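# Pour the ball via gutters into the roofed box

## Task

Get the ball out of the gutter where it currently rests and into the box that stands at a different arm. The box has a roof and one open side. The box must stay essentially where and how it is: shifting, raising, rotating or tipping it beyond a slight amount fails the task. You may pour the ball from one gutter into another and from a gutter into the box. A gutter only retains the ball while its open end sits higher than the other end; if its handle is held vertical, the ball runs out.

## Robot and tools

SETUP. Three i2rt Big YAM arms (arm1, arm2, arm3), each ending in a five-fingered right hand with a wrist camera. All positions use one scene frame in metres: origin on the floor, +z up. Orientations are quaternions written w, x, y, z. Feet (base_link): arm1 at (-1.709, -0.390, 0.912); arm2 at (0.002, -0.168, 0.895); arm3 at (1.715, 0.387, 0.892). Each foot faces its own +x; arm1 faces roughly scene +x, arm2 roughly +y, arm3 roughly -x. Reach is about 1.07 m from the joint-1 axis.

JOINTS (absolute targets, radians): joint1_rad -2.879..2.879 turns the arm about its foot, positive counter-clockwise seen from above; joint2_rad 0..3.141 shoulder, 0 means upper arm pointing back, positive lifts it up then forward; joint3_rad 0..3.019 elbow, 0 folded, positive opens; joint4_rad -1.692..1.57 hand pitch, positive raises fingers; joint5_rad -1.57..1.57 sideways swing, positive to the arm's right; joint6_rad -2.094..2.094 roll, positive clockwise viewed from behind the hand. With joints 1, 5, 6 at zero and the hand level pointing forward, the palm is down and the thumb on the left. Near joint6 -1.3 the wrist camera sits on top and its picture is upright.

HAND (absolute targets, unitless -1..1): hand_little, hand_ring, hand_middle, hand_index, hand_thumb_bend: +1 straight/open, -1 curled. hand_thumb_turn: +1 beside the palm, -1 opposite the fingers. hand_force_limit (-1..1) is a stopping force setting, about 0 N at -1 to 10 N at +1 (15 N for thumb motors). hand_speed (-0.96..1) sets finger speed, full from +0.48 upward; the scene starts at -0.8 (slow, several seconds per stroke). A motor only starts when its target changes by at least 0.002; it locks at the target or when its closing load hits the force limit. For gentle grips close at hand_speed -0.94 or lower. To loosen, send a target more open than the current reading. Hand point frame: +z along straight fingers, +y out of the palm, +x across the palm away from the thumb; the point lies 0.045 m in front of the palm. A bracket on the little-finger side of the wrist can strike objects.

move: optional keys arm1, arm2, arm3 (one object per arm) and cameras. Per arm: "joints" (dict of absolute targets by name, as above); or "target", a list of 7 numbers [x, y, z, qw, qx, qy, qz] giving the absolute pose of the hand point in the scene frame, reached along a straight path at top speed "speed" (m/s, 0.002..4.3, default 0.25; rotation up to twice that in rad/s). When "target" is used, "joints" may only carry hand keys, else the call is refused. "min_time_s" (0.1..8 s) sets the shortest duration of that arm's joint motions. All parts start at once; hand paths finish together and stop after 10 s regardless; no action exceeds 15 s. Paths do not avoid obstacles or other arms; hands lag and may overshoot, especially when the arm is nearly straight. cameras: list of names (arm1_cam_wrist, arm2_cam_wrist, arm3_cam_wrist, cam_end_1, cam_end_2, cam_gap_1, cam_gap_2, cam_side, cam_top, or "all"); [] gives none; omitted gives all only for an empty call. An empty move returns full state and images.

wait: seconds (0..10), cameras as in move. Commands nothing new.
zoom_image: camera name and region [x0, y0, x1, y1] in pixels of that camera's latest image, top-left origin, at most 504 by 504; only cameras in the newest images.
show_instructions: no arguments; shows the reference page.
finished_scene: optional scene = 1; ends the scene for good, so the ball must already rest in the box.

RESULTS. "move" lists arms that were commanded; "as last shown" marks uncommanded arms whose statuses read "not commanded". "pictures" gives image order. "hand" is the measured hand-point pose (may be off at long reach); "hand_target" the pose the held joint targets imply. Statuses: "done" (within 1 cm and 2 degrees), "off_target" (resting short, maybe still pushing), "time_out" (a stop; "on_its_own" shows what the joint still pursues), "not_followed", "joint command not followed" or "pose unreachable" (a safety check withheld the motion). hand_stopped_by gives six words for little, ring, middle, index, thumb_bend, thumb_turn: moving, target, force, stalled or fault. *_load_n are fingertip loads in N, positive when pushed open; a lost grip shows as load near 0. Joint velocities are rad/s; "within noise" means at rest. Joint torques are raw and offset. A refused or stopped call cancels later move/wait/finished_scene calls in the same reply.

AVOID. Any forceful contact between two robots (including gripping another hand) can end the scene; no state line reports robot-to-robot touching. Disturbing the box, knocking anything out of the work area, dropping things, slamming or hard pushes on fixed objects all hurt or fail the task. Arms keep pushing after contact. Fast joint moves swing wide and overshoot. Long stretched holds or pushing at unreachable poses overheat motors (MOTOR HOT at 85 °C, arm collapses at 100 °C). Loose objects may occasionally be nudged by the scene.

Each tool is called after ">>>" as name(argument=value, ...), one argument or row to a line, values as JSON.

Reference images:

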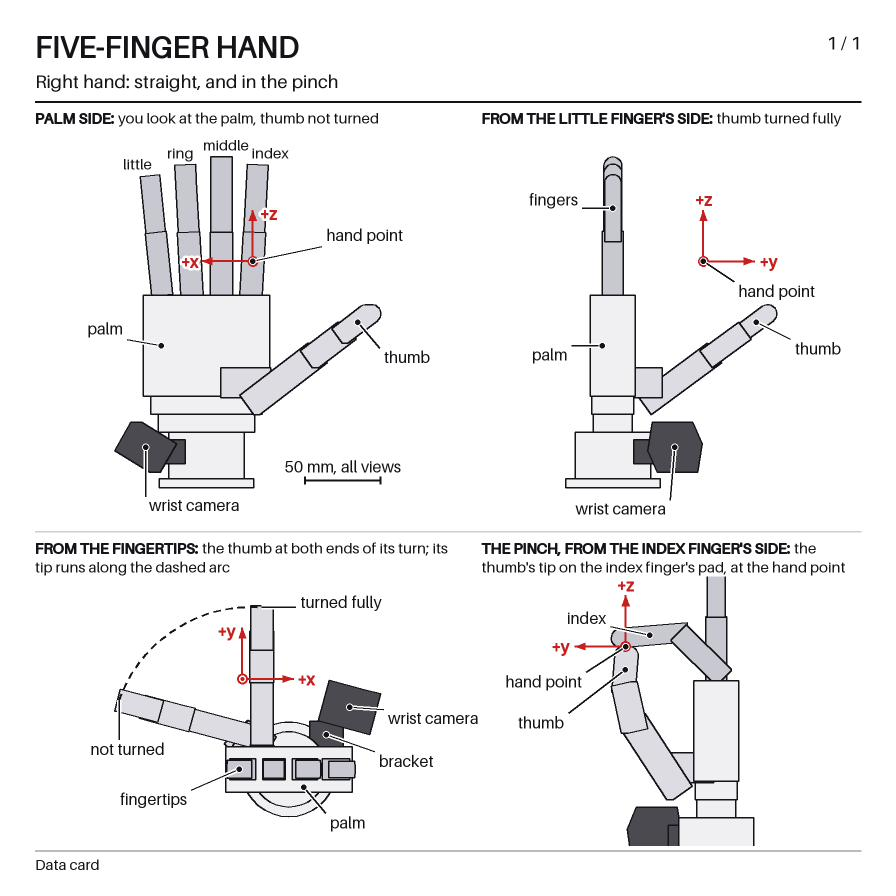

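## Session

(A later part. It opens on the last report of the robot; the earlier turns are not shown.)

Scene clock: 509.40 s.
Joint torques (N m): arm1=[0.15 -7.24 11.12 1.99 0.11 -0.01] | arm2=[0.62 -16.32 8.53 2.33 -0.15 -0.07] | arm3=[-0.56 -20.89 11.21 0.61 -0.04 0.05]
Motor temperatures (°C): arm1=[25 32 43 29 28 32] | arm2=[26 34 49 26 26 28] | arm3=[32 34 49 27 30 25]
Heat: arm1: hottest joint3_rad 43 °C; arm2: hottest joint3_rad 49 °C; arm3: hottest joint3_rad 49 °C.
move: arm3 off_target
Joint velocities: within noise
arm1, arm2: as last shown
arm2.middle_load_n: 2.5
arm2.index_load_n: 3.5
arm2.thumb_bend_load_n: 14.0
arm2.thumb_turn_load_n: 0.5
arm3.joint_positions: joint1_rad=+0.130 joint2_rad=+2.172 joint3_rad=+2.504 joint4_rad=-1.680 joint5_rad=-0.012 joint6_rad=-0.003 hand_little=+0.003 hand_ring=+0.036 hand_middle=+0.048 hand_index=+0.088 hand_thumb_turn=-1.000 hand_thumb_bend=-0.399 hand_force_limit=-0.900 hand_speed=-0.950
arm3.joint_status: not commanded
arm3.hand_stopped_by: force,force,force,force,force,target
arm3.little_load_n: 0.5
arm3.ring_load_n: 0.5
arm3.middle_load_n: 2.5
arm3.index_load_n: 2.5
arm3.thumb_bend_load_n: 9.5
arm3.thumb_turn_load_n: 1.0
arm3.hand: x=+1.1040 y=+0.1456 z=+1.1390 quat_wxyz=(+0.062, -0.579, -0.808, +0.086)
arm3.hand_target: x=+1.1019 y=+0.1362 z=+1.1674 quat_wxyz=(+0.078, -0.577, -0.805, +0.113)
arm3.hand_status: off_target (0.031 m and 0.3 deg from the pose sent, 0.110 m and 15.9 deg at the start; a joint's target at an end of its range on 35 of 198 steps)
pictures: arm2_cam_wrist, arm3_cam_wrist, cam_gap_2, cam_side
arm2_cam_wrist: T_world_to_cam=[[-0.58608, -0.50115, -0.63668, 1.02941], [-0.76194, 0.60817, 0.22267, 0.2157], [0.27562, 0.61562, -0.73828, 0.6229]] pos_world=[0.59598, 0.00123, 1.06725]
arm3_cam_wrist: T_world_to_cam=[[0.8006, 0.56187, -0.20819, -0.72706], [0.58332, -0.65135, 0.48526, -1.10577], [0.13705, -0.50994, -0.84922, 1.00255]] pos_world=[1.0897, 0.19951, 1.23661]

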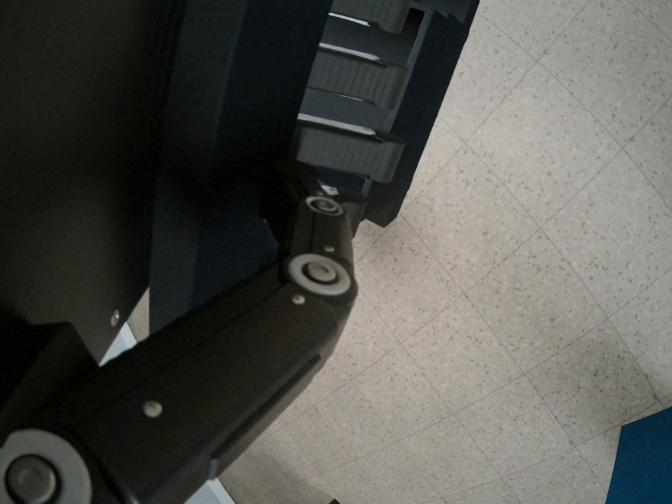

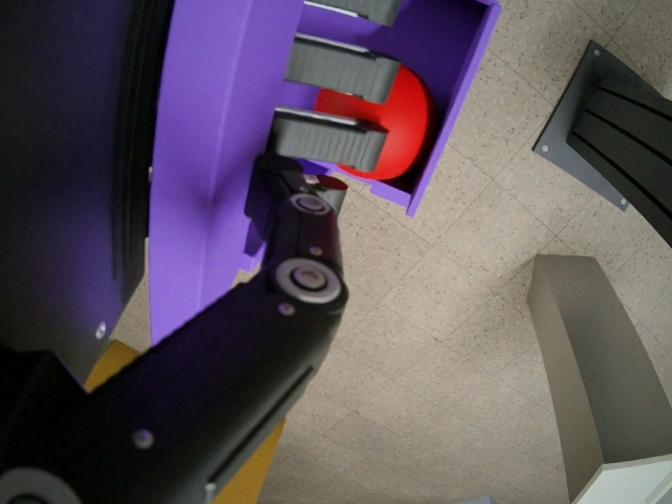

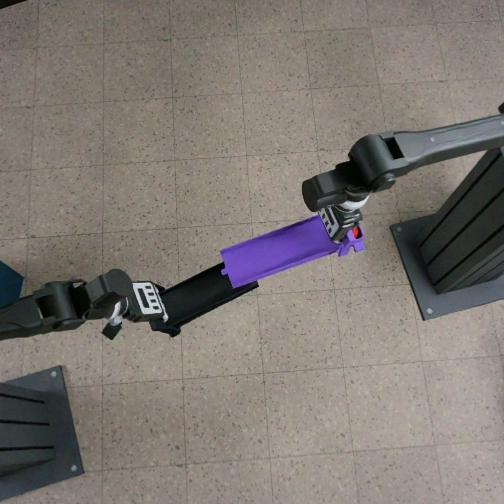

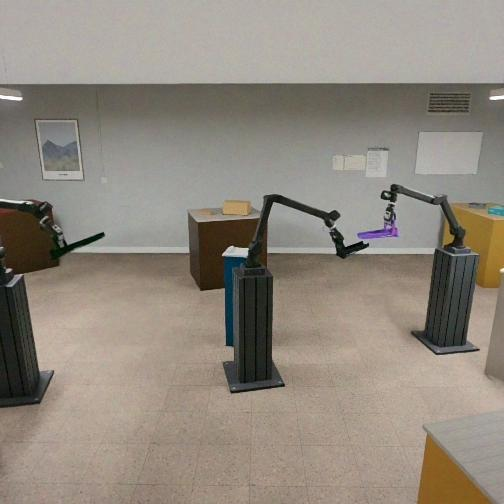

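>>> move(
  arm3={"target": [1.14, 0.150, 1.165, -0.1649, 0.5568, 0.7806, -0.2312], "speed": 0.08},
)

>>> move(
  arm2={"target": [0.6695, 0.0847, 0.945, 0.2700, -0.7623, 0.5543, -0.1963], "speed": 0.08},
)

>>> move(
  arm3={"target": [1.155, 0.152, 1.065, -0.1649, 0.5568, 0.7806, -0.2312], "speed": 0.08},
  cameras=["cam_gap_2", "cam_side"],
)

>>> zoom_image(
  camera="cam_gap_2",
  region=[130, 150, 380, 330],
)

>>> zoom_image(
  camera="cam_side",
  region=[335, 220, 405, 265],
)

Scene clock: 520.13 s.
Joint torques (N m): arm1=[-0.21 -6.95 10.93 2.41 0.13 0.06] | arm2=[0.62 -16.38 8.66 2.25 -0.13 -0.08] | arm3=[-0.44 -19.14 8.7 2.59 0.15 0.03]
Motor temperatures (°C): arm1=[25 32 43 29 28 32] | arm2=[26 35 49 26 26 28] | arm3=[32 34 48 27 30 25]
Heat: arm1: hottest joint3_rad 43 °C; arm2: hottest joint3_rad 49 °C; arm3: hottest joint3_rad 48 °C.
move: arm3 off_target
Joint velocities: within noise
arm1, arm2: as last shown
arm1.little_load_n: 0.5
arm1.thumb_turn_load_n: 1.5
arm2.joint_positions: joint1_rad=-1.481 joint2_rad=+1.859 joint3_rad=+1.480 joint4_rad=-0.532 joint5_rad=+0.003 joint6_rad=-0.004 hand_little=+0.069 hand_ring=+0.083 hand_middle=+0.038 hand_index=+0.040 hand_thumb_turn=-1.000 hand_thumb_bend=-0.378 hand_force_limit=-0.400 hand_speed=-0.930
arm2.middle_load_n: 3.0
arm2.index_load_n: 3.0
arm2.thumb_bend_load_n: 14.5
arm2.thumb_turn_load_n: 1.0
arm2.hand: x=+0.6251 y=+0.0706 z=+0.9770 quat_wxyz=(-0.260, +0.769, -0.552, +0.191)
arm2.hand_target: x=+0.6315 y=+0.0722 z=+0.9801 quat_wxyz=(-0.270, +0.762, -0.554, +0.196)
arm3.joint_positions: joint1_rad=+0.130 joint2_rad=+1.745 joint3_rad=+1.793 joint4_rad=-1.114 joint5_rad=-0.012 joint6_rad=-0.003 hand_little=+0.003 hand_ring=+0.036 hand_middle=+0.048 hand_index=+0.088 hand_thumb_turn=-1.000 hand_thumb_bend=-0.399 hand_force_limit=-0.900 hand_speed=-0.950
arm3.joint_status: not commanded
arm3.hand_stopped_by: force,force,force,force,force,target
arm3.little_load_n: 0.5
arm3.ring_load_n: 0.0
arm3.middle_load_n: 2.0
arm3.index_load_n: 1.5
arm3.thumb_bend_load_n: 6.5
arm3.thumb_turn_load_n: 1.0
arm3.hand: x=+1.1431 y=+0.1587 z=+1.1316 quat_wxyz=(+0.143, -0.563, -0.789, +0.199)
arm3.hand_target: x=+1.1411 y=+0.1504 z=+1.1649 quat_wxyz=(+0.164, -0.557, -0.781, +0.231)
arm3.hand_status: off_target (0.035 m and 4.7 deg from the pose sent, 0.045 m and 20.8 deg at the start)
pictures: none

Scene clock: 521.60 s.
Joint torques (N m): arm1=[0.91 -6.53 10.91 2.21 0.09 0.01] | arm2=[0.5 -17.79 13.63 2.21 -0.15 -0.09] | arm3=[-0.32 -19.02 8.66 2.59 0.15 0.03]
Motor temperatures (°C): arm1=[25 32 43 29 28 32] | arm2=[26 35 49 26 26 28] | arm3=[32 34 48 27 30 25]
Heat: arm1: hottest joint3_rad 43 °C; arm2: hottest joint3_rad 49 °C; arm3: hottest joint3_rad 48 °C.
move: arm2 off_target
Joint velocities: within noise
arm1, arm3: as last shown
arm1.thumb_turn_load_n: 1.0
arm2.joint_positions: joint1_rad=-1.481 joint2_rad=+1.983 joint3_rad=+1.509 joint4_rad=-0.504 joint5_rad=+0.003 joint6_rad=-0.004 hand_little=+0.069 hand_ring=+0.083 hand_middle=+0.038 hand_index=+0.040 hand_thumb_turn=-1.000 hand_thumb_bend=-0.378 hand_force_limit=-0.400 hand_speed=-0.930
arm2.joint_status: not commanded
arm2.hand_stopped_by: force,force,force,force,force,target
arm2.little_load_n: 0.0
arm2.ring_load_n: 0.0
arm2.middle_load_n: 2.5
arm2.index_load_n: 2.5
arm2.thumb_bend_load_n: 14.5
arm2.thumb_turn_load_n: 0.5
arm2.hand: x=+0.6340 y=+0.0735 z=+0.9135 quat_wxyz=(-0.235, +0.777, -0.558, +0.172)
arm2.hand_target: x=+0.6664 y=+0.0834 z=+0.9467 quat_wxyz=(-0.270, +0.762, -0.554, +0.196)
arm2.hand_status: off_target (0.049 m and 5.2 deg from the pose sent, 0.057 m and 1.5 deg at the start)
arm3.thumb_bend_load_n: 7.0
arm3.thumb_turn_load_n: 0.5
arm3.hand: x=+1.1430 y=+0.1586 z=+1.1316 quat_wxyz=(+0.143, -0.563, -0.789, +0.199)
arm3.hand_target: x=+1.1410 y=+0.1504 z=+1.1649 quat_wxyz=(+0.164, -0.557, -0.781, +0.231)
pictures: none

Scene clock: 523.60 s.
Joint torques (N m): arm1=[0.21 -7.47 10.82 2.19 0.15 -0.01] | arm2=[0.5 -17.73 13.67 2.17 -0.15 -0.08] | arm3=[-0.32 -18.26 8.5 2.58 0.22 0.07]
Motor temperatures (°C): arm1=[25 32 43 29 28 32] | arm2=[26 35 50 26 26 28] | arm3=[32 34 48 27 30 25]
Heat: arm1: hottest joint3_rad 43 °C; arm2: hottest joint3_rad 50 °C; arm3: hottest joint3_rad 48 °C.
move: arm3 off_target
Joint velocities: within noise
arm1, arm2: as last shown
arm1.little_load_n: 0.0
arm1.thumb_turn_load_n: 1.5
arm2.little_load_n: 0.5
arm2.middle_load_n: 3.0
arm2.index_load_n: 3.0
arm2.thumb_bend_load_n: 14.0
arm3.joint_positions: joint1_rad=+0.135 joint2_rad=+1.716 joint3_rad=+1.493 joint4_rad=-0.843 joint5_rad=-0.010 joint6_rad=+0.000 hand_little=+0.003 hand_ring=+0.036 hand_middle=+0.048 hand_index=+0.088 hand_thumb_turn=-1.000 hand_thumb_bend=-0.399 hand_force_limit=-0.900 hand_speed=-0.950
arm3.joint_status: not commanded
arm3.hand_stopped_by: force,force,force,force,force,target
arm3.little_load_n: 0.5
arm3.ring_load_n: 0.0
arm3.middle_load_n: 2.0
arm3.index_load_n: 1.5
arm3.thumb_bend_load_n: 7.5
arm3.thumb_turn_load_n: 1.0
arm3.hand: x=+1.1627 y=+0.1639 z=+1.0328 quat_wxyz=(+0.144, -0.563, -0.789, +0.199)
arm3.hand_target: x=+1.1559 y=+0.1525 z=+1.0653 quat_wxyz=(+0.164, -0.557, -0.781, +0.231)
arm3.hand_status: off_target (0.035 m and 4.6 deg from the pose sent, 0.068 m and 4.6 deg at the start)

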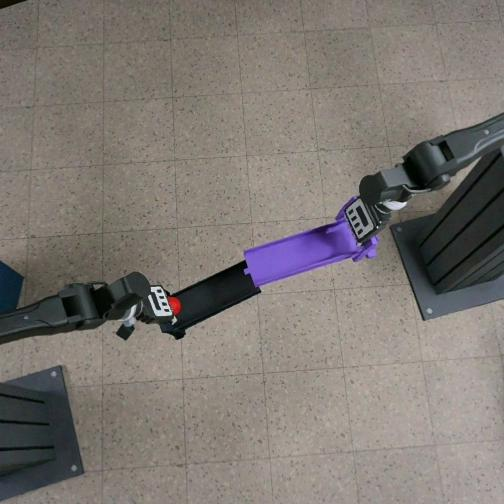

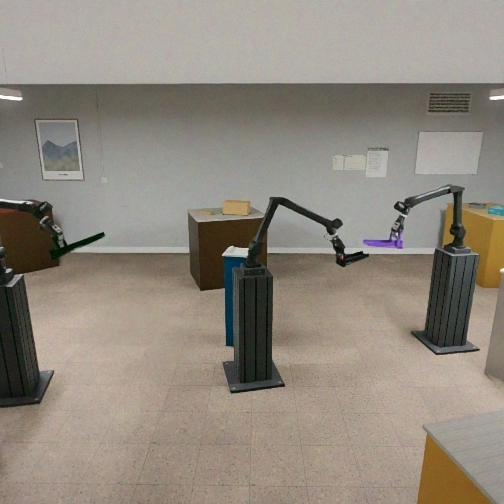

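Scaled by 2.016 from the camera's image (finer frame: 720x720).

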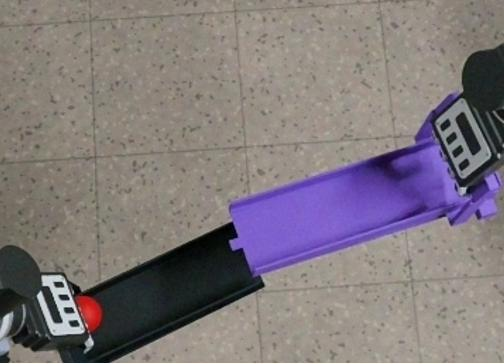

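Scaled by 7.200 from the camera's image (finer frame: 720x720).

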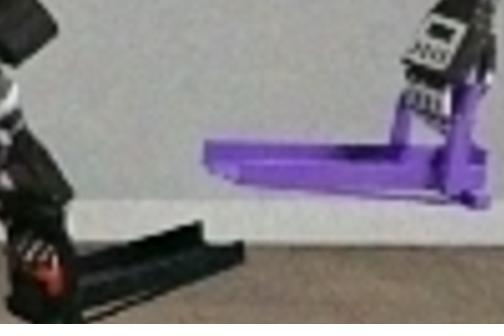

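>>> move(
  arm3={"target": [1.26, 0.20, 1.15, -0.1649, 0.5568, 0.7806, -0.2312], "speed": 0.15},
  arm2={"target": [0.60, 0.062, 0.97, 0.3000, -0.7520, 0.5467, -0.2181], "speed": 0.06},
  cameras=["cam_gap_2", "cam_side", "arm2_cam_wrist"],
)

>>> zoom_image(
  camera="cam_side",
  region=[300, 190, 400, 265],
)

>>> zoom_image(
  camera="arm2_cam_wrist",
  region=[140, 0, 500, 360],
)

Scene clock: 528.00 s.
Joint torques (N m): arm1=[-0.26 -6.95 10.84 2.17 0.19 -0.04] | arm2=[0.67 -18.37 8.03 2.45 -0.11 -0.08] | arm3=[-1.96 -12.51 8.84 1.48 -0.07 -0.14]
Motor temperatures (°C): arm1=[25 32 43 29 28 32] | arm2=[26 35 50 26 26 28] | arm3=[32 35 48 27 30 25]
Heat: arm1: hottest joint3_rad 43 °C; arm2: hottest joint3_rad 50 °C; arm3: hottest joint3_rad 48 °C.
move: arm2 off_target; arm3 off_target
Joint velocities: within noise
arm1: as last shown
arm1.ring_load_n: 0.0
arm1.middle_load_n: 3.5
arm1.thumb_turn_load_n: 1.0
arm2.joint_positions: joint1_rad=-1.481 joint2_rad=+1.798 joint3_rad=+1.277 joint4_rad=-0.353 joint5_rad=+0.003 joint6_rad=-0.004 hand_little=+0.069 hand_ring=+0.083 hand_middle=+0.038 hand_index=+0.040 hand_thumb_turn=-1.000 hand_thumb_bend=-0.378 hand_force_limit=-0.400 hand_speed=-0.930
arm2.joint_status: not commanded
arm2.hand_stopped_by: force,force,force,force,force,target
arm2.little_load_n: 0.5
arm2.ring_load_n: 0.0
arm2.middle_load_n: 2.5
arm2.index_load_n: 3.0
arm2.thumb_bend_load_n: 14.0
arm2.thumb_turn_load_n: 0.5
arm2.hand: x=+0.5911 y=+0.0592 z=+0.9427 quat_wxyz=(-0.274, +0.764, -0.548, +0.201)
arm2.hand_target: x=+0.5997 y=+0.0618 z=+0.9701 quat_wxyz=(-0.300, +0.751, -0.546, +0.218)
arm2.hand_status: off_target (0.029 m and 3.8 deg from the pose sent, 0.067 m and 9.6 deg at the start)
arm3.joint_positions: joint1_rad=+0.135 joint2_rad=+1.382 joint3_rad=+1.356 joint4_rad=-0.996 joint5_rad=-0.015 joint6_rad=+0.000 hand_little=+0.003 hand_ring=+0.036 hand_middle=+0.048 hand_index=+0.088 hand_thumb_turn=-1.000 hand_thumb_bend=-0.399 hand_force_limit=-0.900 hand_speed=-0.950
arm3.joint_status: not commanded
arm3.hand_stopped_by: force,force,force,force,force,target
arm3.little_load_n: 0.5
arm3.ring_load_n: 0.0
arm3.middle_load_n: 2.0
arm3.index_load_n: 1.5
arm3.thumb_bend_load_n: 7.0
arm3.thumb_turn_load_n: 1.0
arm3.hand: x=+1.2627 y=+0.1954 z=+1.1320 quat_wxyz=(+0.154, -0.559, -0.785, +0.217)
arm3.hand_target: x=+1.2602 y=+0.2000 z=+1.1499 quat_wxyz=(+0.165, -0.557, -0.781, +0.231)
arm3.hand_status: off_target (0.019 m and 2.1 deg from the pose sent, 0.157 m and 4.6 deg at the start)
pictures: arm2_cam_wrist, cam_gap_2, cam_side
arm2_cam_wrist: T_world_to_cam=[[-0.56383, -0.49295, -0.66264, 0.99213], [-0.76906, 0.60585, 0.20367, 0.22668], [0.30106, 0.62445, -0.72071, 0.58117]] pos_world=[0.55876, -0.01117, 1.03012]

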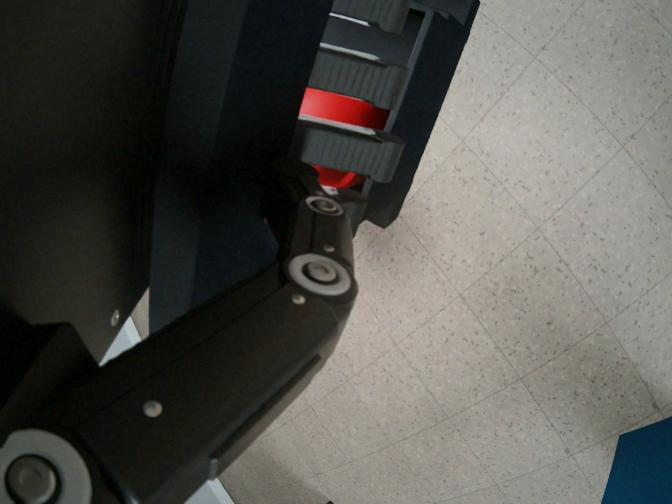

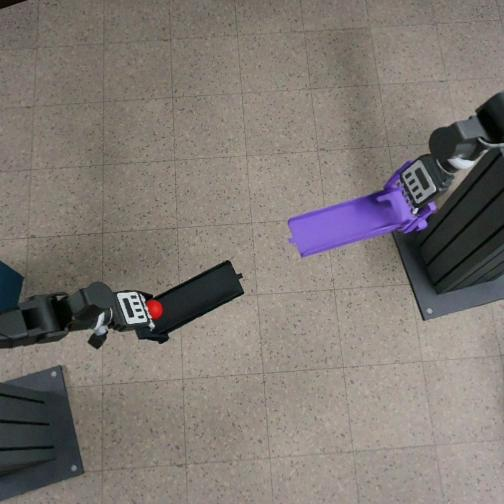

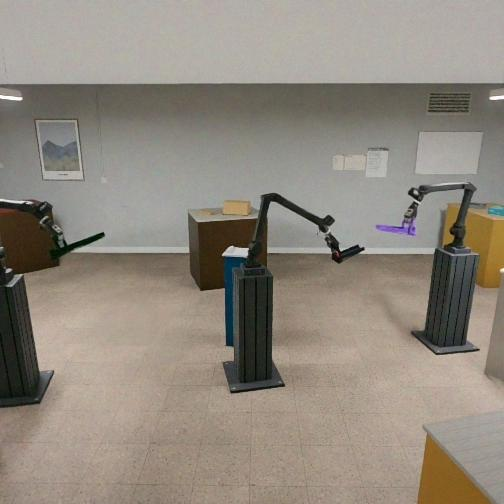

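Scaled by 5.040 from the camera's image (finer frame: 720x720).

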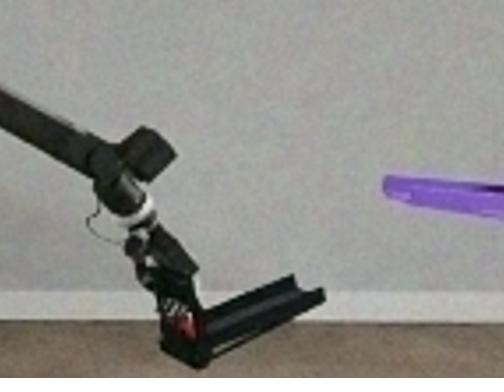

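Scaled by 1.400 from the camera's image (finer frame: 960x720).

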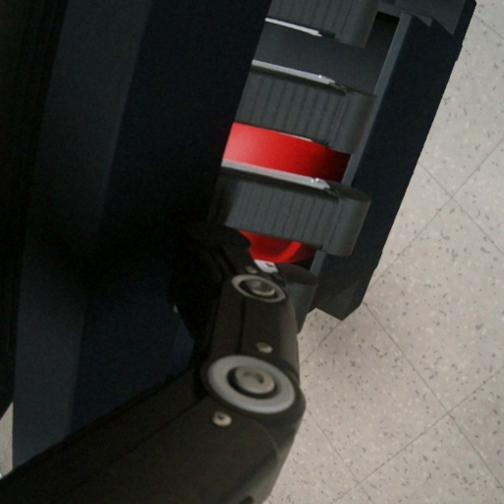

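>>> move(
  arm2={"target": [0.42, 0.004, 1.16, 0.3000, -0.7520, 0.5467, -0.2181], "speed": 0.1},
  arm3={"joints": {"hand_thumb_bend": -0.96, "hand_speed": -0.93, "hand_force_limit": 0.4}},
  cameras=["arm2_cam_wrist"],
)

>>> move(
  arm2={"joints": {"joint1_rad": 1.468}, "min_time_s": 8},
  cameras=["arm2_cam_wrist", "cam_gap_1", "cam_side", "cam_end_1"],
)

Scene clock: 532.87 s.
Joint torques (N m): arm1=[0.91 -6.95 10.82 2.26 0.07 -0.01] | arm2=[0.85 -8.35 10.28 1.54 -0.03 -0.06] | arm3=[-1.9 -12.69 8.83 1.5 -0.05 -0.13]
Motor temperatures (°C): arm1=[25 32 43 29 28 32] | arm2=[26 35 49 26 26 28] | arm3=[32 34 47 27 30 25]
Heat: arm1: hottest joint3_rad 43 °C; arm2: hottest joint3_rad 49 °C; arm3: hottest joint3_rad 47 °C.
move: arm2 off_target; arm3 off_target
Joint velocities: within noise
arm1: as last shown
arm1.middle_load_n: 3.0
arm2.joint_positions: joint1_rad=-1.481 joint2_rad=+1.165 joint3_rad=+1.125 joint4_rad=-0.808 joint5_rad=+0.004 joint6_rad=-0.003 hand_little=+0.069 hand_ring=+0.083 hand_middle=+0.038 hand_index=+0.040 hand_thumb_turn=-1.000 hand_thumb_bend=-0.378 hand_force_limit=-0.400 hand_speed=-0.930
arm2.joint_status: not commanded
arm2.hand_stopped_by: force,force,force,force,force,target
arm2.little_load_n: 0.5
arm2.ring_load_n: 0.0
arm2.middle_load_n: 3.0
arm2.index_load_n: 2.5
arm2.thumb_bend_load_n: 14.5
arm2.thumb_turn_load_n: 1.0
arm2.hand: x=+0.4193 y=+0.0019 z=+1.1429 quat_wxyz=(-0.285, +0.760, -0.546, +0.209)
arm2.hand_target: x=+0.4198 y=+0.0039 z=+1.1599 quat_wxyz=(-0.300, +0.751, -0.546, +0.218)
arm2.hand_status: off_target (0.017 m and 2.2 deg from the pose sent, 0.282 m and 3.8 deg at the start)
arm3.joint_positions: joint1_rad=+0.135 joint2_rad=+1.382 joint3_rad=+1.356 joint4_rad=-0.996 joint5_rad=-0.015 joint6_rad=+0.000 hand_little=+0.003 hand_ring=+0.036 hand_middle=+0.048 hand_index=+0.088 hand_thumb_turn=-1.000 hand_thumb_bend=-0.420 hand_force_limit=+0.400 hand_speed=-0.930
arm3.joint_status: hand_thumb_bend off_target (ended at -0.420, target -0.960); the others done
arm3.hand_stopped_by: force,force,force,force,force,target
arm3.little_load_n: 0.5
arm3.ring_load_n: 0.5
arm3.middle_load_n: 2.0
arm3.index_load_n: 2.0
arm3.thumb_bend_load_n: 10.5
arm3.thumb_turn_load_n: 1.0
arm3.hand: x=+1.2627 y=+0.1954 z=+1.1320 quat_wxyz=(+0.154, -0.559, -0.785, +0.217)
arm3.hand_target: x=+1.2602 y=+0.2000 z=+1.1499 quat_wxyz=(+0.165, -0.557, -0.781, +0.231)
arm3.hand_status: not commanded
arm2_cam_wrist: T_world_to_cam=[[-0.54732, -0.48634, -0.68111, 1.01382], [-0.77316, 0.60539, 0.18902, 0.10687], [0.32041, 0.63006, -0.70736, 0.78951]] pos_world=[0.38455, -0.06908, 1.2288]

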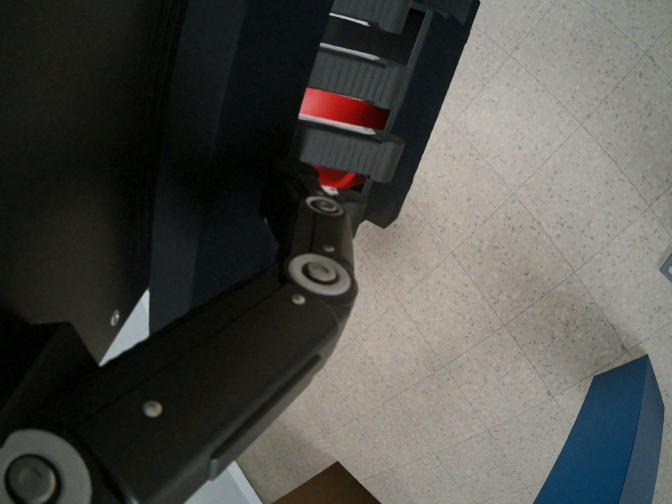

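Scene clock: 541.30 s.
Joint torques (N m): arm1=[0.5 -7.65 11.03 2.18 0.16 0] | arm2=[0.91 -8.53 10.24 1.54 -0.08 -0.07] | arm3=[-1.9 -12.63 8.84 1.51 -0.05 -0.14]
Motor temperatures (°C): arm1=[25 32 43 29 28 32] | arm2=[26 34 48 26 26 28] | arm3=[32 33 47 27 30 25]
Heat: arm1: hottest joint3_rad 43 °C; arm2: hottest joint3_rad 48 °C; arm3: hottest joint3_rad 47 °C.
move: arm2 done
Joint velocities: within noise
arm1.joint_positions: joint1_rad=-0.073 joint2_rad=+1.055 joint3_rad=+0.919 joint4_rad=-0.706 joint5_rad=+0.048 joint6_rad=+0.035 hand_little=+0.093 hand_ring=+0.078 hand_middle=+0.041 hand_index=+0.047 hand_thumb_turn=-1.000 hand_thumb_bend=-0.437 hand_force_limit=-0.400 hand_speed=-0.930
arm1.joint_status: not commanded
arm1.hand_stopped_by: force,force,force,force,force,target
arm1.little_load_n: 0.5
arm1.ring_load_n: 0.0
arm1.middle_load_n: 3.0
arm1.index_load_n: 3.0
arm1.thumb_bend_load_n: 12.5
arm1.thumb_turn_load_n: 1.0
arm1.hand: x=-1.3079 y=-0.3106 z=+1.1112 quat_wxyz=(-0.257, +0.689, -0.632, +0.244)
arm1.hand_target: x=-1.2987 y=-0.3131 z=+1.1266 quat_wxyz=(-0.278, +0.674, -0.633, +0.261)
arm1.hand_status: not commanded
arm2.joint_positions: joint1_rad=+1.461 joint2_rad=+1.165 joint3_rad=+1.125 joint4_rad=-0.808 joint5_rad=+0.006 joint6_rad=-0.003 hand_little=+0.069 hand_ring=+0.083 hand_middle=+0.038 hand_index=+0.040 hand_thumb_turn=-1.000 hand_thumb_bend=-0.378 hand_force_limit=-0.400 hand_speed=-0.930
arm2.joint_status: all done
arm2.hand_stopped_by: force,force,force,force,force,target
arm2.little_load_n: 0.5
arm2.ring_load_n: 0.0
arm2.middle_load_n: 2.5
arm2.index_load_n: 2.5
arm2.thumb_bend_load_n: 14.5
arm2.thumb_turn_load_n: 0.5
arm2.hand: x=-0.4393 y=-0.2515 z=+1.1445 quat_wxyz=(-0.237, +0.619, +0.700, -0.264)
arm2.hand_target: x=-0.4397 y=-0.2554 z=+1.1615 quat_wxyz=(-0.246, +0.617, +0.694, -0.279)
arm2.hand_status: not commanded
arm3: as last shown
arm3.ring_load_n: 0.0
arm3.index_load_n: 1.5
arm3.thumb_bend_load_n: 10.0
pictures: arm2_cam_wrist, cam_end_1, cam_gap_1, cam_side
arm2_cam_wrist: T_world_to_cam=[[0.63103, 0.36641, -0.68377, 1.15698], [0.63755, -0.74711, 0.18802, -0.12313], [-0.44196, -0.55459, -0.70505, 0.58993]] pos_world=[-0.39086, -0.18875, 1.23019]

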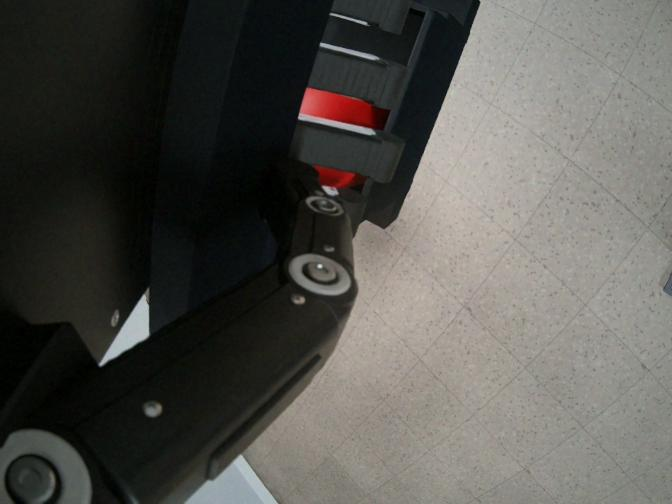

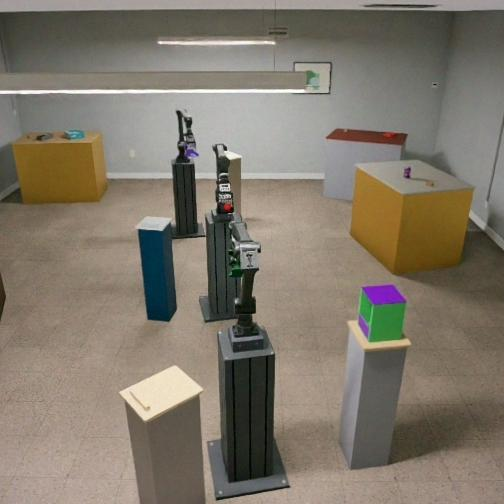

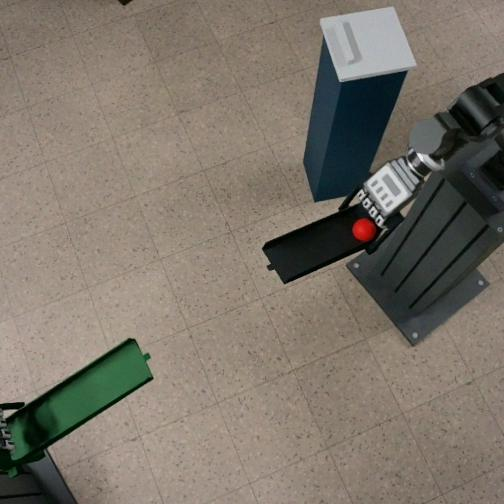

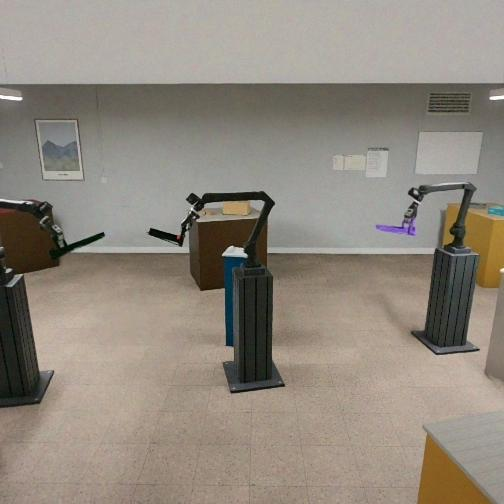

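>>> zoom_image(
  camera="cam_side",
  region=[40, 205, 120, 265],
)

>>> zoom_image(
  camera="cam_side",
  region=[140, 190, 220, 250],
)

>>> zoom_image(
  camera="cam_gap_1",
  region=[240, 150, 440, 300],
)

>>> zoom_image(
  camera="cam_gap_1",
  region=[0, 320, 180, 480],
)

Scaled by 6.300 from the camera's image (finer frame: 720x720).

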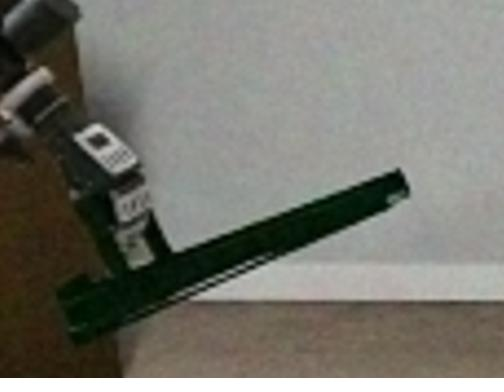

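Scaled by 6.300 from the camera's image (finer frame: 720x720).

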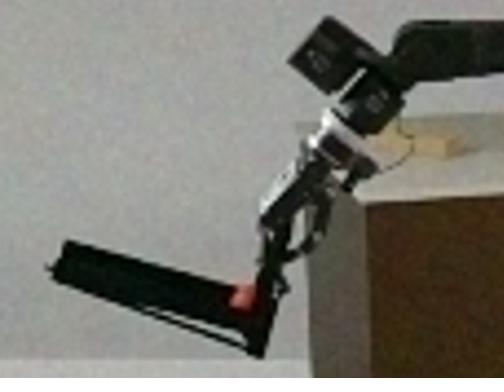

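Scaled by 2.520 from the camera's image (finer frame: 720x720).

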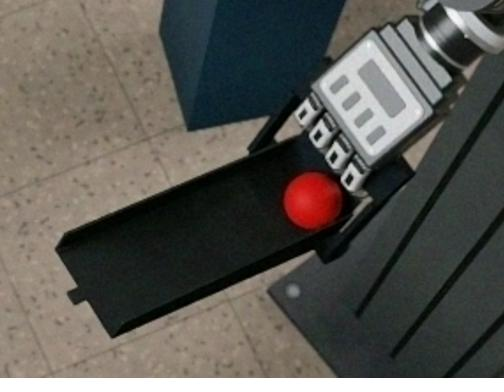

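Scaled by 2.800 from the camera's image (finer frame: 720x720).

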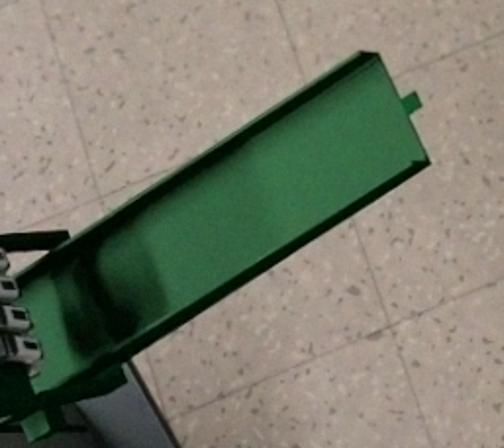

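>>> move(
  arm1={"target": [-1.120, -0.278, 1.08, 0.2291, -0.7154, 0.6286, -0.2012], "speed": 0.12},
)

>>> move(
  arm2={"target": [-0.600, -0.284, 1.22, -0.2338, 0.6172, 0.7025, -0.2661], "speed": 0.1},
  cameras=["cam_gap_1", "cam_side", "arm2_cam_wrist"],
)

>>> zoom_image(
  camera="cam_gap_1",
  region=[60, 160, 360, 420],
)

>>> zoom_image(
  camera="cam_side",
  region=[70, 190, 190, 270],
)

Scene clock: 558.37 s.
Joint torques (N m): arm1=[0.67 -14.33 15.6 0.54 -0.05 -0.28] | arm2=[1.2 -8.53 10.24 1.55 -0.07 -0.06] | arm3=[-2.08 -12.69 8.84 1.48 -0.08 -0.14]
Motor temperatures (°C): arm1=[25 32 44 29 28 32] | arm2=[26 33 46 26 26 28] | arm3=[32 32 46 27 30 25]
Heat: arm1: hottest joint3_rad 44 °C; arm2: hottest joint3_rad 46 °C; arm3: hottest joint3_rad 46 °C.
move: arm1 off_target
Joint velocities: within noise
arm1.joint_positions: joint1_rad=-0.073 joint2_rad=+1.642 joint3_rad=+1.354 joint4_rad=-0.731 joint5_rad=+0.011 joint6_rad=+0.021 hand_little=+0.093 hand_ring=+0.078 hand_middle=+0.041 hand_index=+0.047 hand_thumb_turn=-1.000 hand_thumb_bend=-0.437 hand_force_limit=-0.400 hand_speed=-0.930
arm1.joint_status: not commanded
arm1.hand_stopped_by: force,force,force,force,force,target
arm1.little_load_n: 0.0
arm1.ring_load_n: 0.5
arm1.middle_load_n: 3.0
arm1.index_load_n: 3.0
arm1.thumb_bend_load_n: 12.0
arm1.thumb_turn_load_n: 1.0
arm1.hand: x=-1.1455 y=-0.2811 z=+1.0450 quat_wxyz=(-0.204, +0.719, -0.641, +0.179)
arm1.hand_target: x=-1.1223 y=-0.2783 z=+1.0807 quat_wxyz=(-0.230, +0.715, -0.629, +0.202)
arm1.hand_status: off_target (0.043 m and 4.1 deg from the pose sent, 0.193 m and 6.6 deg at the start)
arm2, arm3: as last shown
arm2.middle_load_n: 3.0
arm2.index_load_n: 3.0
arm2.thumb_bend_load_n: 14.0
arm3.ring_load_n: 0.5
arm3.middle_load_n: 2.5
arm3.thumb_bend_load_n: 10.5
pictures: none

Scene clock: 561.03 s.
Joint torques (N m): arm1=[0.56 -14.86 15.34 0.64 -0.09 -0.25] | arm2=[1.79 -12.92 15.17 1.47 -0.02 -0.06] | arm3=[-1.96 -12.75 8.84 1.48 -0.06 -0.15]
Motor temperatures (°C): arm1=[25 32 46 29 28 32] | arm2=[26 33 47 26 26 28] | arm3=[32 32 46 27 30 25]
Heat: arm1: hottest joint3_rad 46 °C; arm2: hottest joint3_rad 47 °C; arm3: hottest joint3_rad 46 °C.
move: arm2 off_target
Joint velocities: within noise
arm1, arm3: as last shown
arm1.little_load_n: 0.5
arm1.index_load_n: 3.5
arm2.joint_positions: joint1_rad=+1.467 joint2_rad=+1.595 joint3_rad=+1.676 joint4_rad=-1.000 joint5_rad=+0.006 joint6_rad=-0.003 hand_little=+0.069 hand_ring=+0.083 hand_middle=+0.038 hand_index=+0.040 hand_thumb_turn=-1.000 hand_thumb_bend=-0.378 hand_force_limit=-0.400 hand_speed=-0.930
arm2.joint_status: not commanded
arm2.hand_stopped_by: force,force,force,force,force,target
arm2.little_load_n: 0.5
arm2.ring_load_n: 0.0
arm2.middle_load_n: 2.5
arm2.index_load_n: 3.0
arm2.thumb_bend_load_n: 14.0
arm2.thumb_turn_load_n: 0.5
arm2.hand: x=-0.5829 y=-0.2731 z=+1.1842 quat_wxyz=(-0.214, +0.625, +0.712, -0.239)
arm2.hand_target: x=-0.5974 y=-0.2836 z=+1.2201 quat_wxyz=(-0.234, +0.617, +0.702, -0.267)
arm2.hand_status: off_target (0.041 m and 4.1 deg from the pose sent, 0.180 m and 0.6 deg at the start)
arm3.ring_load_n: 0.0
arm3.middle_load_n: 2.0
arm3.index_load_n: 2.0
arm3.thumb_turn_load_n: 1.5
pictures: arm2_cam_wrist, cam_gap_1, cam_side
arm2_cam_wrist: T_world_to_cam=[[0.67544, 0.37686, -0.63385, 1.25224], [0.62779, -0.7448, 0.22615, -0.10539], [-0.38686, -0.55068, -0.73966, 0.61662]] pos_world=[-0.5411, -0.21085, 1.27365]

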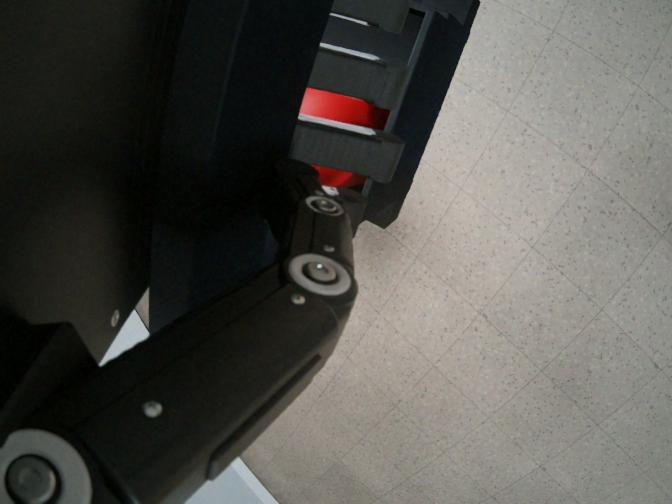

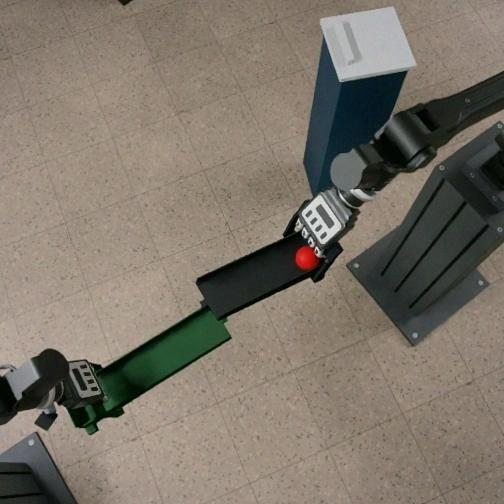

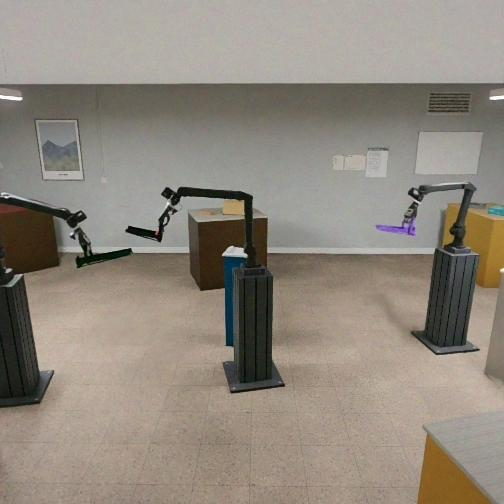

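Scaled by 1.680 from the camera's image (finer frame: 720x720).

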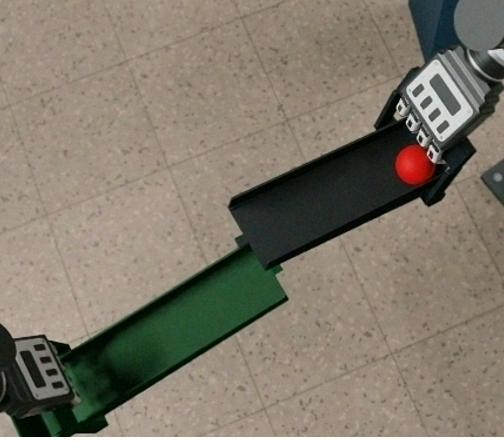

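Scaled by 4.200 from the camera's image (finer frame: 720x720).

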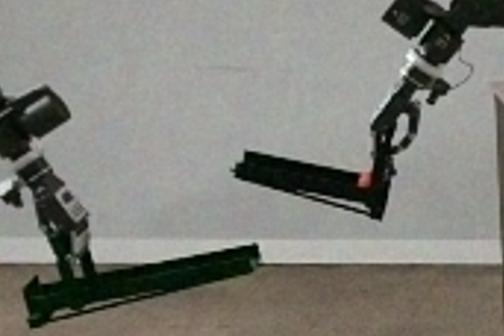

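>>> move(
  arm2={"target": [-0.626, -0.302, 1.152, -0.2338, 0.6172, 0.7025, -0.2661], "speed": 0.08},
  cameras=["cam_gap_1", "cam_side"],
)

>>> zoom_image(
  camera="cam_gap_1",
  region=[60, 160, 360, 420],
)

>>> zoom_image(
  camera="cam_side",
  region=[70, 190, 190, 270],
)

Scene clock: 566.50 s.
Joint torques (N m): arm1=[1.08 -15.15 15.31 0.58 -0.11 -0.29] | arm2=[1.85 -14.39 9.29 2.44 0 -0.05] | arm3=[-1.96 -12.81 8.81 1.47 -0.07 -0.15]
Motor temperatures (°C): arm1=[25 32 48 29 28 32] | arm2=[26 33 48 26 26 28] | arm3=[32 32 45 26 30 25]
Heat: arm1: hottest joint3_rad 48 °C; arm2: hottest joint3_rad 48 °C; arm3: hottest joint3_rad 45 °C.
move: arm2 off_target
Joint velocities: within noise
arm1, arm3: as last shown
arm1.little_load_n: 0.0
arm1.ring_load_n: 0.0
arm1.middle_load_n: 3.5
arm1.index_load_n: 3.0
arm1.thumb_bend_load_n: 12.5
arm2.joint_positions: joint1_rad=+1.493 joint2_rad=+1.671 joint3_rad=+1.659 joint4_rad=-0.866 joint5_rad=+0.023 joint6_rad=+0.014 hand_little=+0.069 hand_ring=+0.083 hand_middle=+0.038 hand_index=+0.040 hand_thumb_turn=-1.000 hand_thumb_bend=-0.378 hand_force_limit=-0.400 hand_speed=-0.930
arm2.joint_status: not commanded
arm2.hand_stopped_by: force,force,force,force,force,target
arm2.little_load_n: 0.0
arm2.ring_load_n: 0.0
arm2.middle_load_n: 3.0
arm2.index_load_n: 3.0
arm2.thumb_bend_load_n: 14.5
arm2.thumb_turn_load_n: 1.0
arm2.hand: x=-0.6205 y=-0.2920 z=+1.1468 quat_wxyz=(-0.227, +0.620, +0.707, -0.253)
arm2.hand_target: x=-0.6257 y=-0.3021 z=+1.1521 quat_wxyz=(-0.234, +0.617, +0.703, -0.266)
arm2.hand_status: off_target (0.013 m and 1.8 deg from the pose sent, 0.061 m and 4.1 deg at the start)

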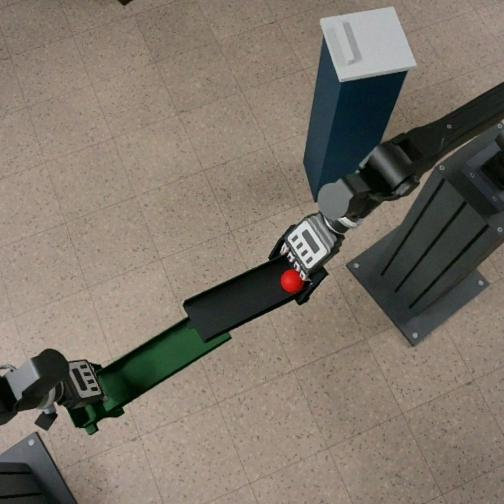

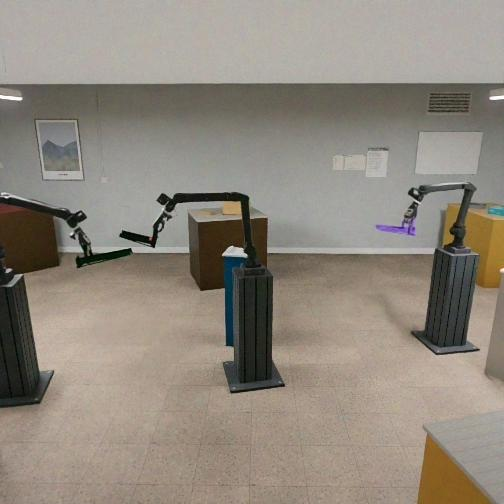

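Scaled by 1.680 from the camera's image (finer frame: 720x720).

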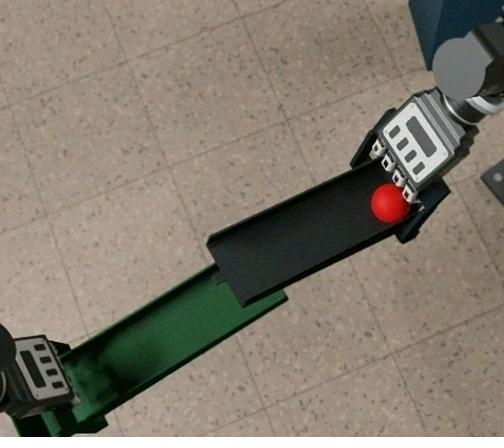

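Scaled by 4.200 from the camera's image (finer frame: 720x720).

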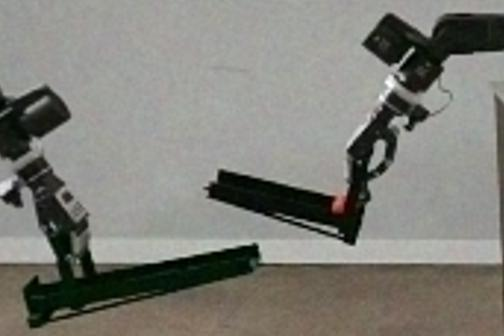

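>>> move(
  arm2={"target": [-0.635, -0.303, 1.20, -0.1146, 0.6500, 0.7399, -0.1305], "speed": 0.03},
  cameras=["cam_gap_1", "cam_side", "arm2_cam_wrist", "arm1_cam_wrist"],
)

>>> zoom_image(
  camera="cam_gap_1",
  region=[60, 160, 360, 420],
)

>>> zoom_image(
  camera="cam_side",
  region=[70, 190, 190, 270],
)

Scene clock: 576.27 s.
Joint torques (N m): arm1=[0.79 -14.27 15.24 0.81 0.05 -0.28] | arm2=[1.44 -17.85 13.35 0.62 -0.25 -0.05] | arm3=[-2.08 -12.75 8.87 1.47 -0.06 -0.14]
Motor temperatures (°C): arm1=[25 33 52 29 28 32] | arm2=[26 34 49 26 26 28] | arm3=[32 32 45 26 30 25]
Heat: arm1: hottest joint3_rad 52 °C; arm2: hottest joint3_rad 49 °C; arm3: hottest joint3_rad 45 °C.
move: arm2 off_target
Joint velocities: within noise
arm1, arm3: as last shown
arm1.joint_positions: joint1_rad=-0.073 joint2_rad=+1.643 joint3_rad=+1.355 joint4_rad=-0.736 joint5_rad=+0.009 joint6_rad=+0.019 hand_little=+0.093 hand_ring=+0.078 hand_middle=+0.041 hand_index=+0.046 hand_thumb_turn=-1.000 hand_thumb_bend=-0.437 hand_force_limit=-0.400 hand_speed=-0.930
arm1.middle_load_n: 1.0
arm1.index_load_n: 2.0
arm1.thumb_bend_load_n: 14.0
arm1.thumb_turn_load_n: 1.5
arm1.hand: x=-1.1469 y=-0.2811 z=+1.0439 quat_wxyz=(-0.202, +0.720, -0.640, +0.176)
arm1.hand_target: x=-1.1223 y=-0.2783 z=+1.0806 quat_wxyz=(-0.229, +0.715, -0.629, +0.202)
arm2.joint_positions: joint1_rad=+1.493 joint2_rad=+2.052 joint3_rad=+2.382 joint4_rad=-1.604 joint5_rad=+0.014 joint6_rad=+0.018 hand_little=+0.069 hand_ring=+0.083 hand_middle=+0.038 hand_index=+0.040 hand_thumb_turn=-1.000 hand_thumb_bend=-0.378 hand_force_limit=-0.400 hand_speed=-0.930
arm2.joint_status: not commanded
arm2.hand_stopped_by: force,force,force,force,force,target
arm2.little_load_n: 0.0
arm2.ring_load_n: 0.0
arm2.middle_load_n: 3.0
arm2.index_load_n: 3.0
arm2.thumb_bend_load_n: 14.0
arm2.thumb_turn_load_n: 0.5
arm2.hand: x=-0.6254 y=-0.2948 z=+1.1800 quat_wxyz=(-0.101, +0.651, +0.744, -0.110)
arm2.hand_target: x=-0.6337 y=-0.3029 z=+1.1998 quat_wxyz=(-0.115, +0.650, +0.740, -0.131)
arm2.hand_status: off_target (0.024 m and 2.9 deg from the pose sent, 0.056 m and 19.8 deg at the start)
arm3.index_load_n: 1.5
arm3.thumb_turn_load_n: 1.0
pictures: arm1_cam_wrist, arm2_cam_wrist, cam_gap_1, cam_side
arm1_cam_wrist: T_world_to_cam=[[-0.80309, -0.37799, -0.46061, -0.55134], [-0.55188, 0.7633, 0.33585, -0.77346], [0.22464, 0.52393, -0.82161, 1.37982]] pos_world=[-1.17961, -0.34094, 1.13948]
arm2_cam_wrist: T_world_to_cam=[[0.84801, 0.40265, -0.34461, 1.06066], [0.51992, -0.75818, 0.39352, -0.36268], [-0.10282, -0.51287, -0.85229, 0.90681]] pos_world=[-0.61764, -0.23698, 1.2811]

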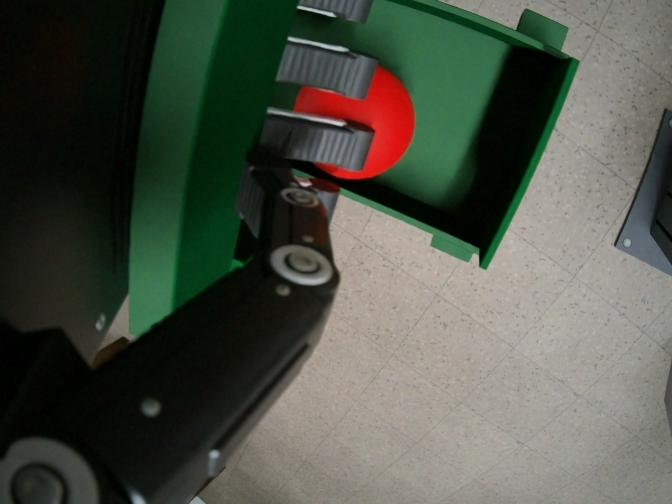

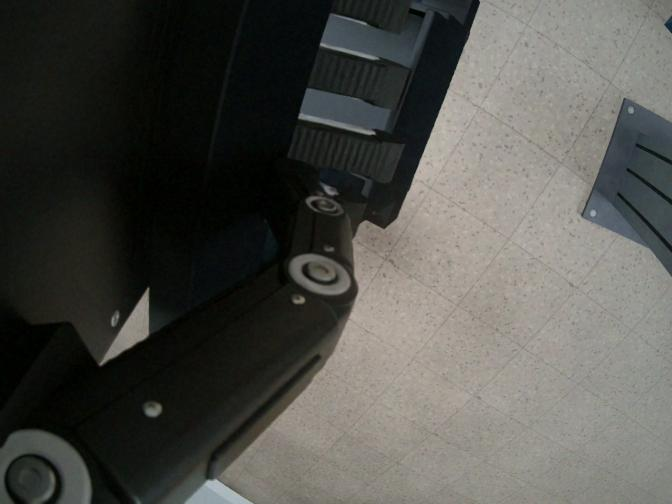

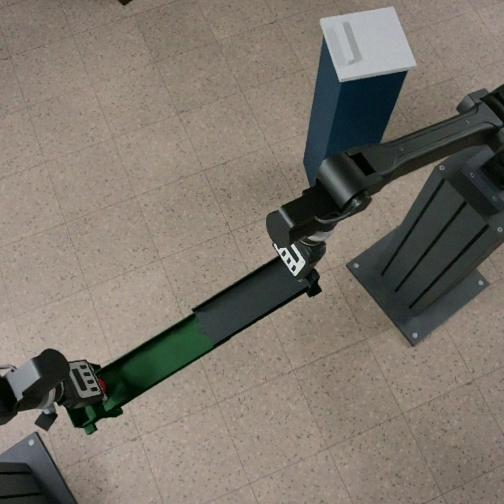

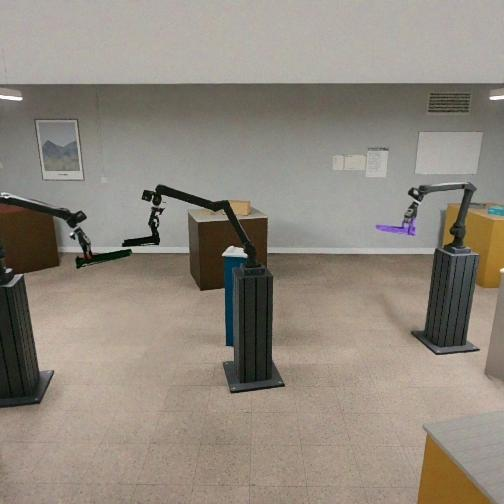

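Scaled by 1.680 from the camera's image (finer frame: 720x720).

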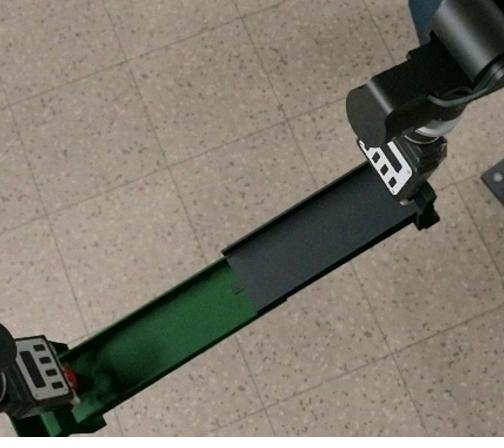

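Scaled by 4.200 from the camera's image (finer frame: 720x720).

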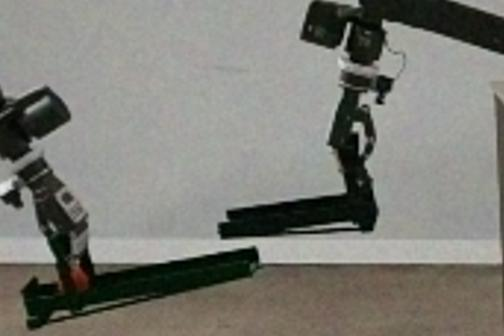

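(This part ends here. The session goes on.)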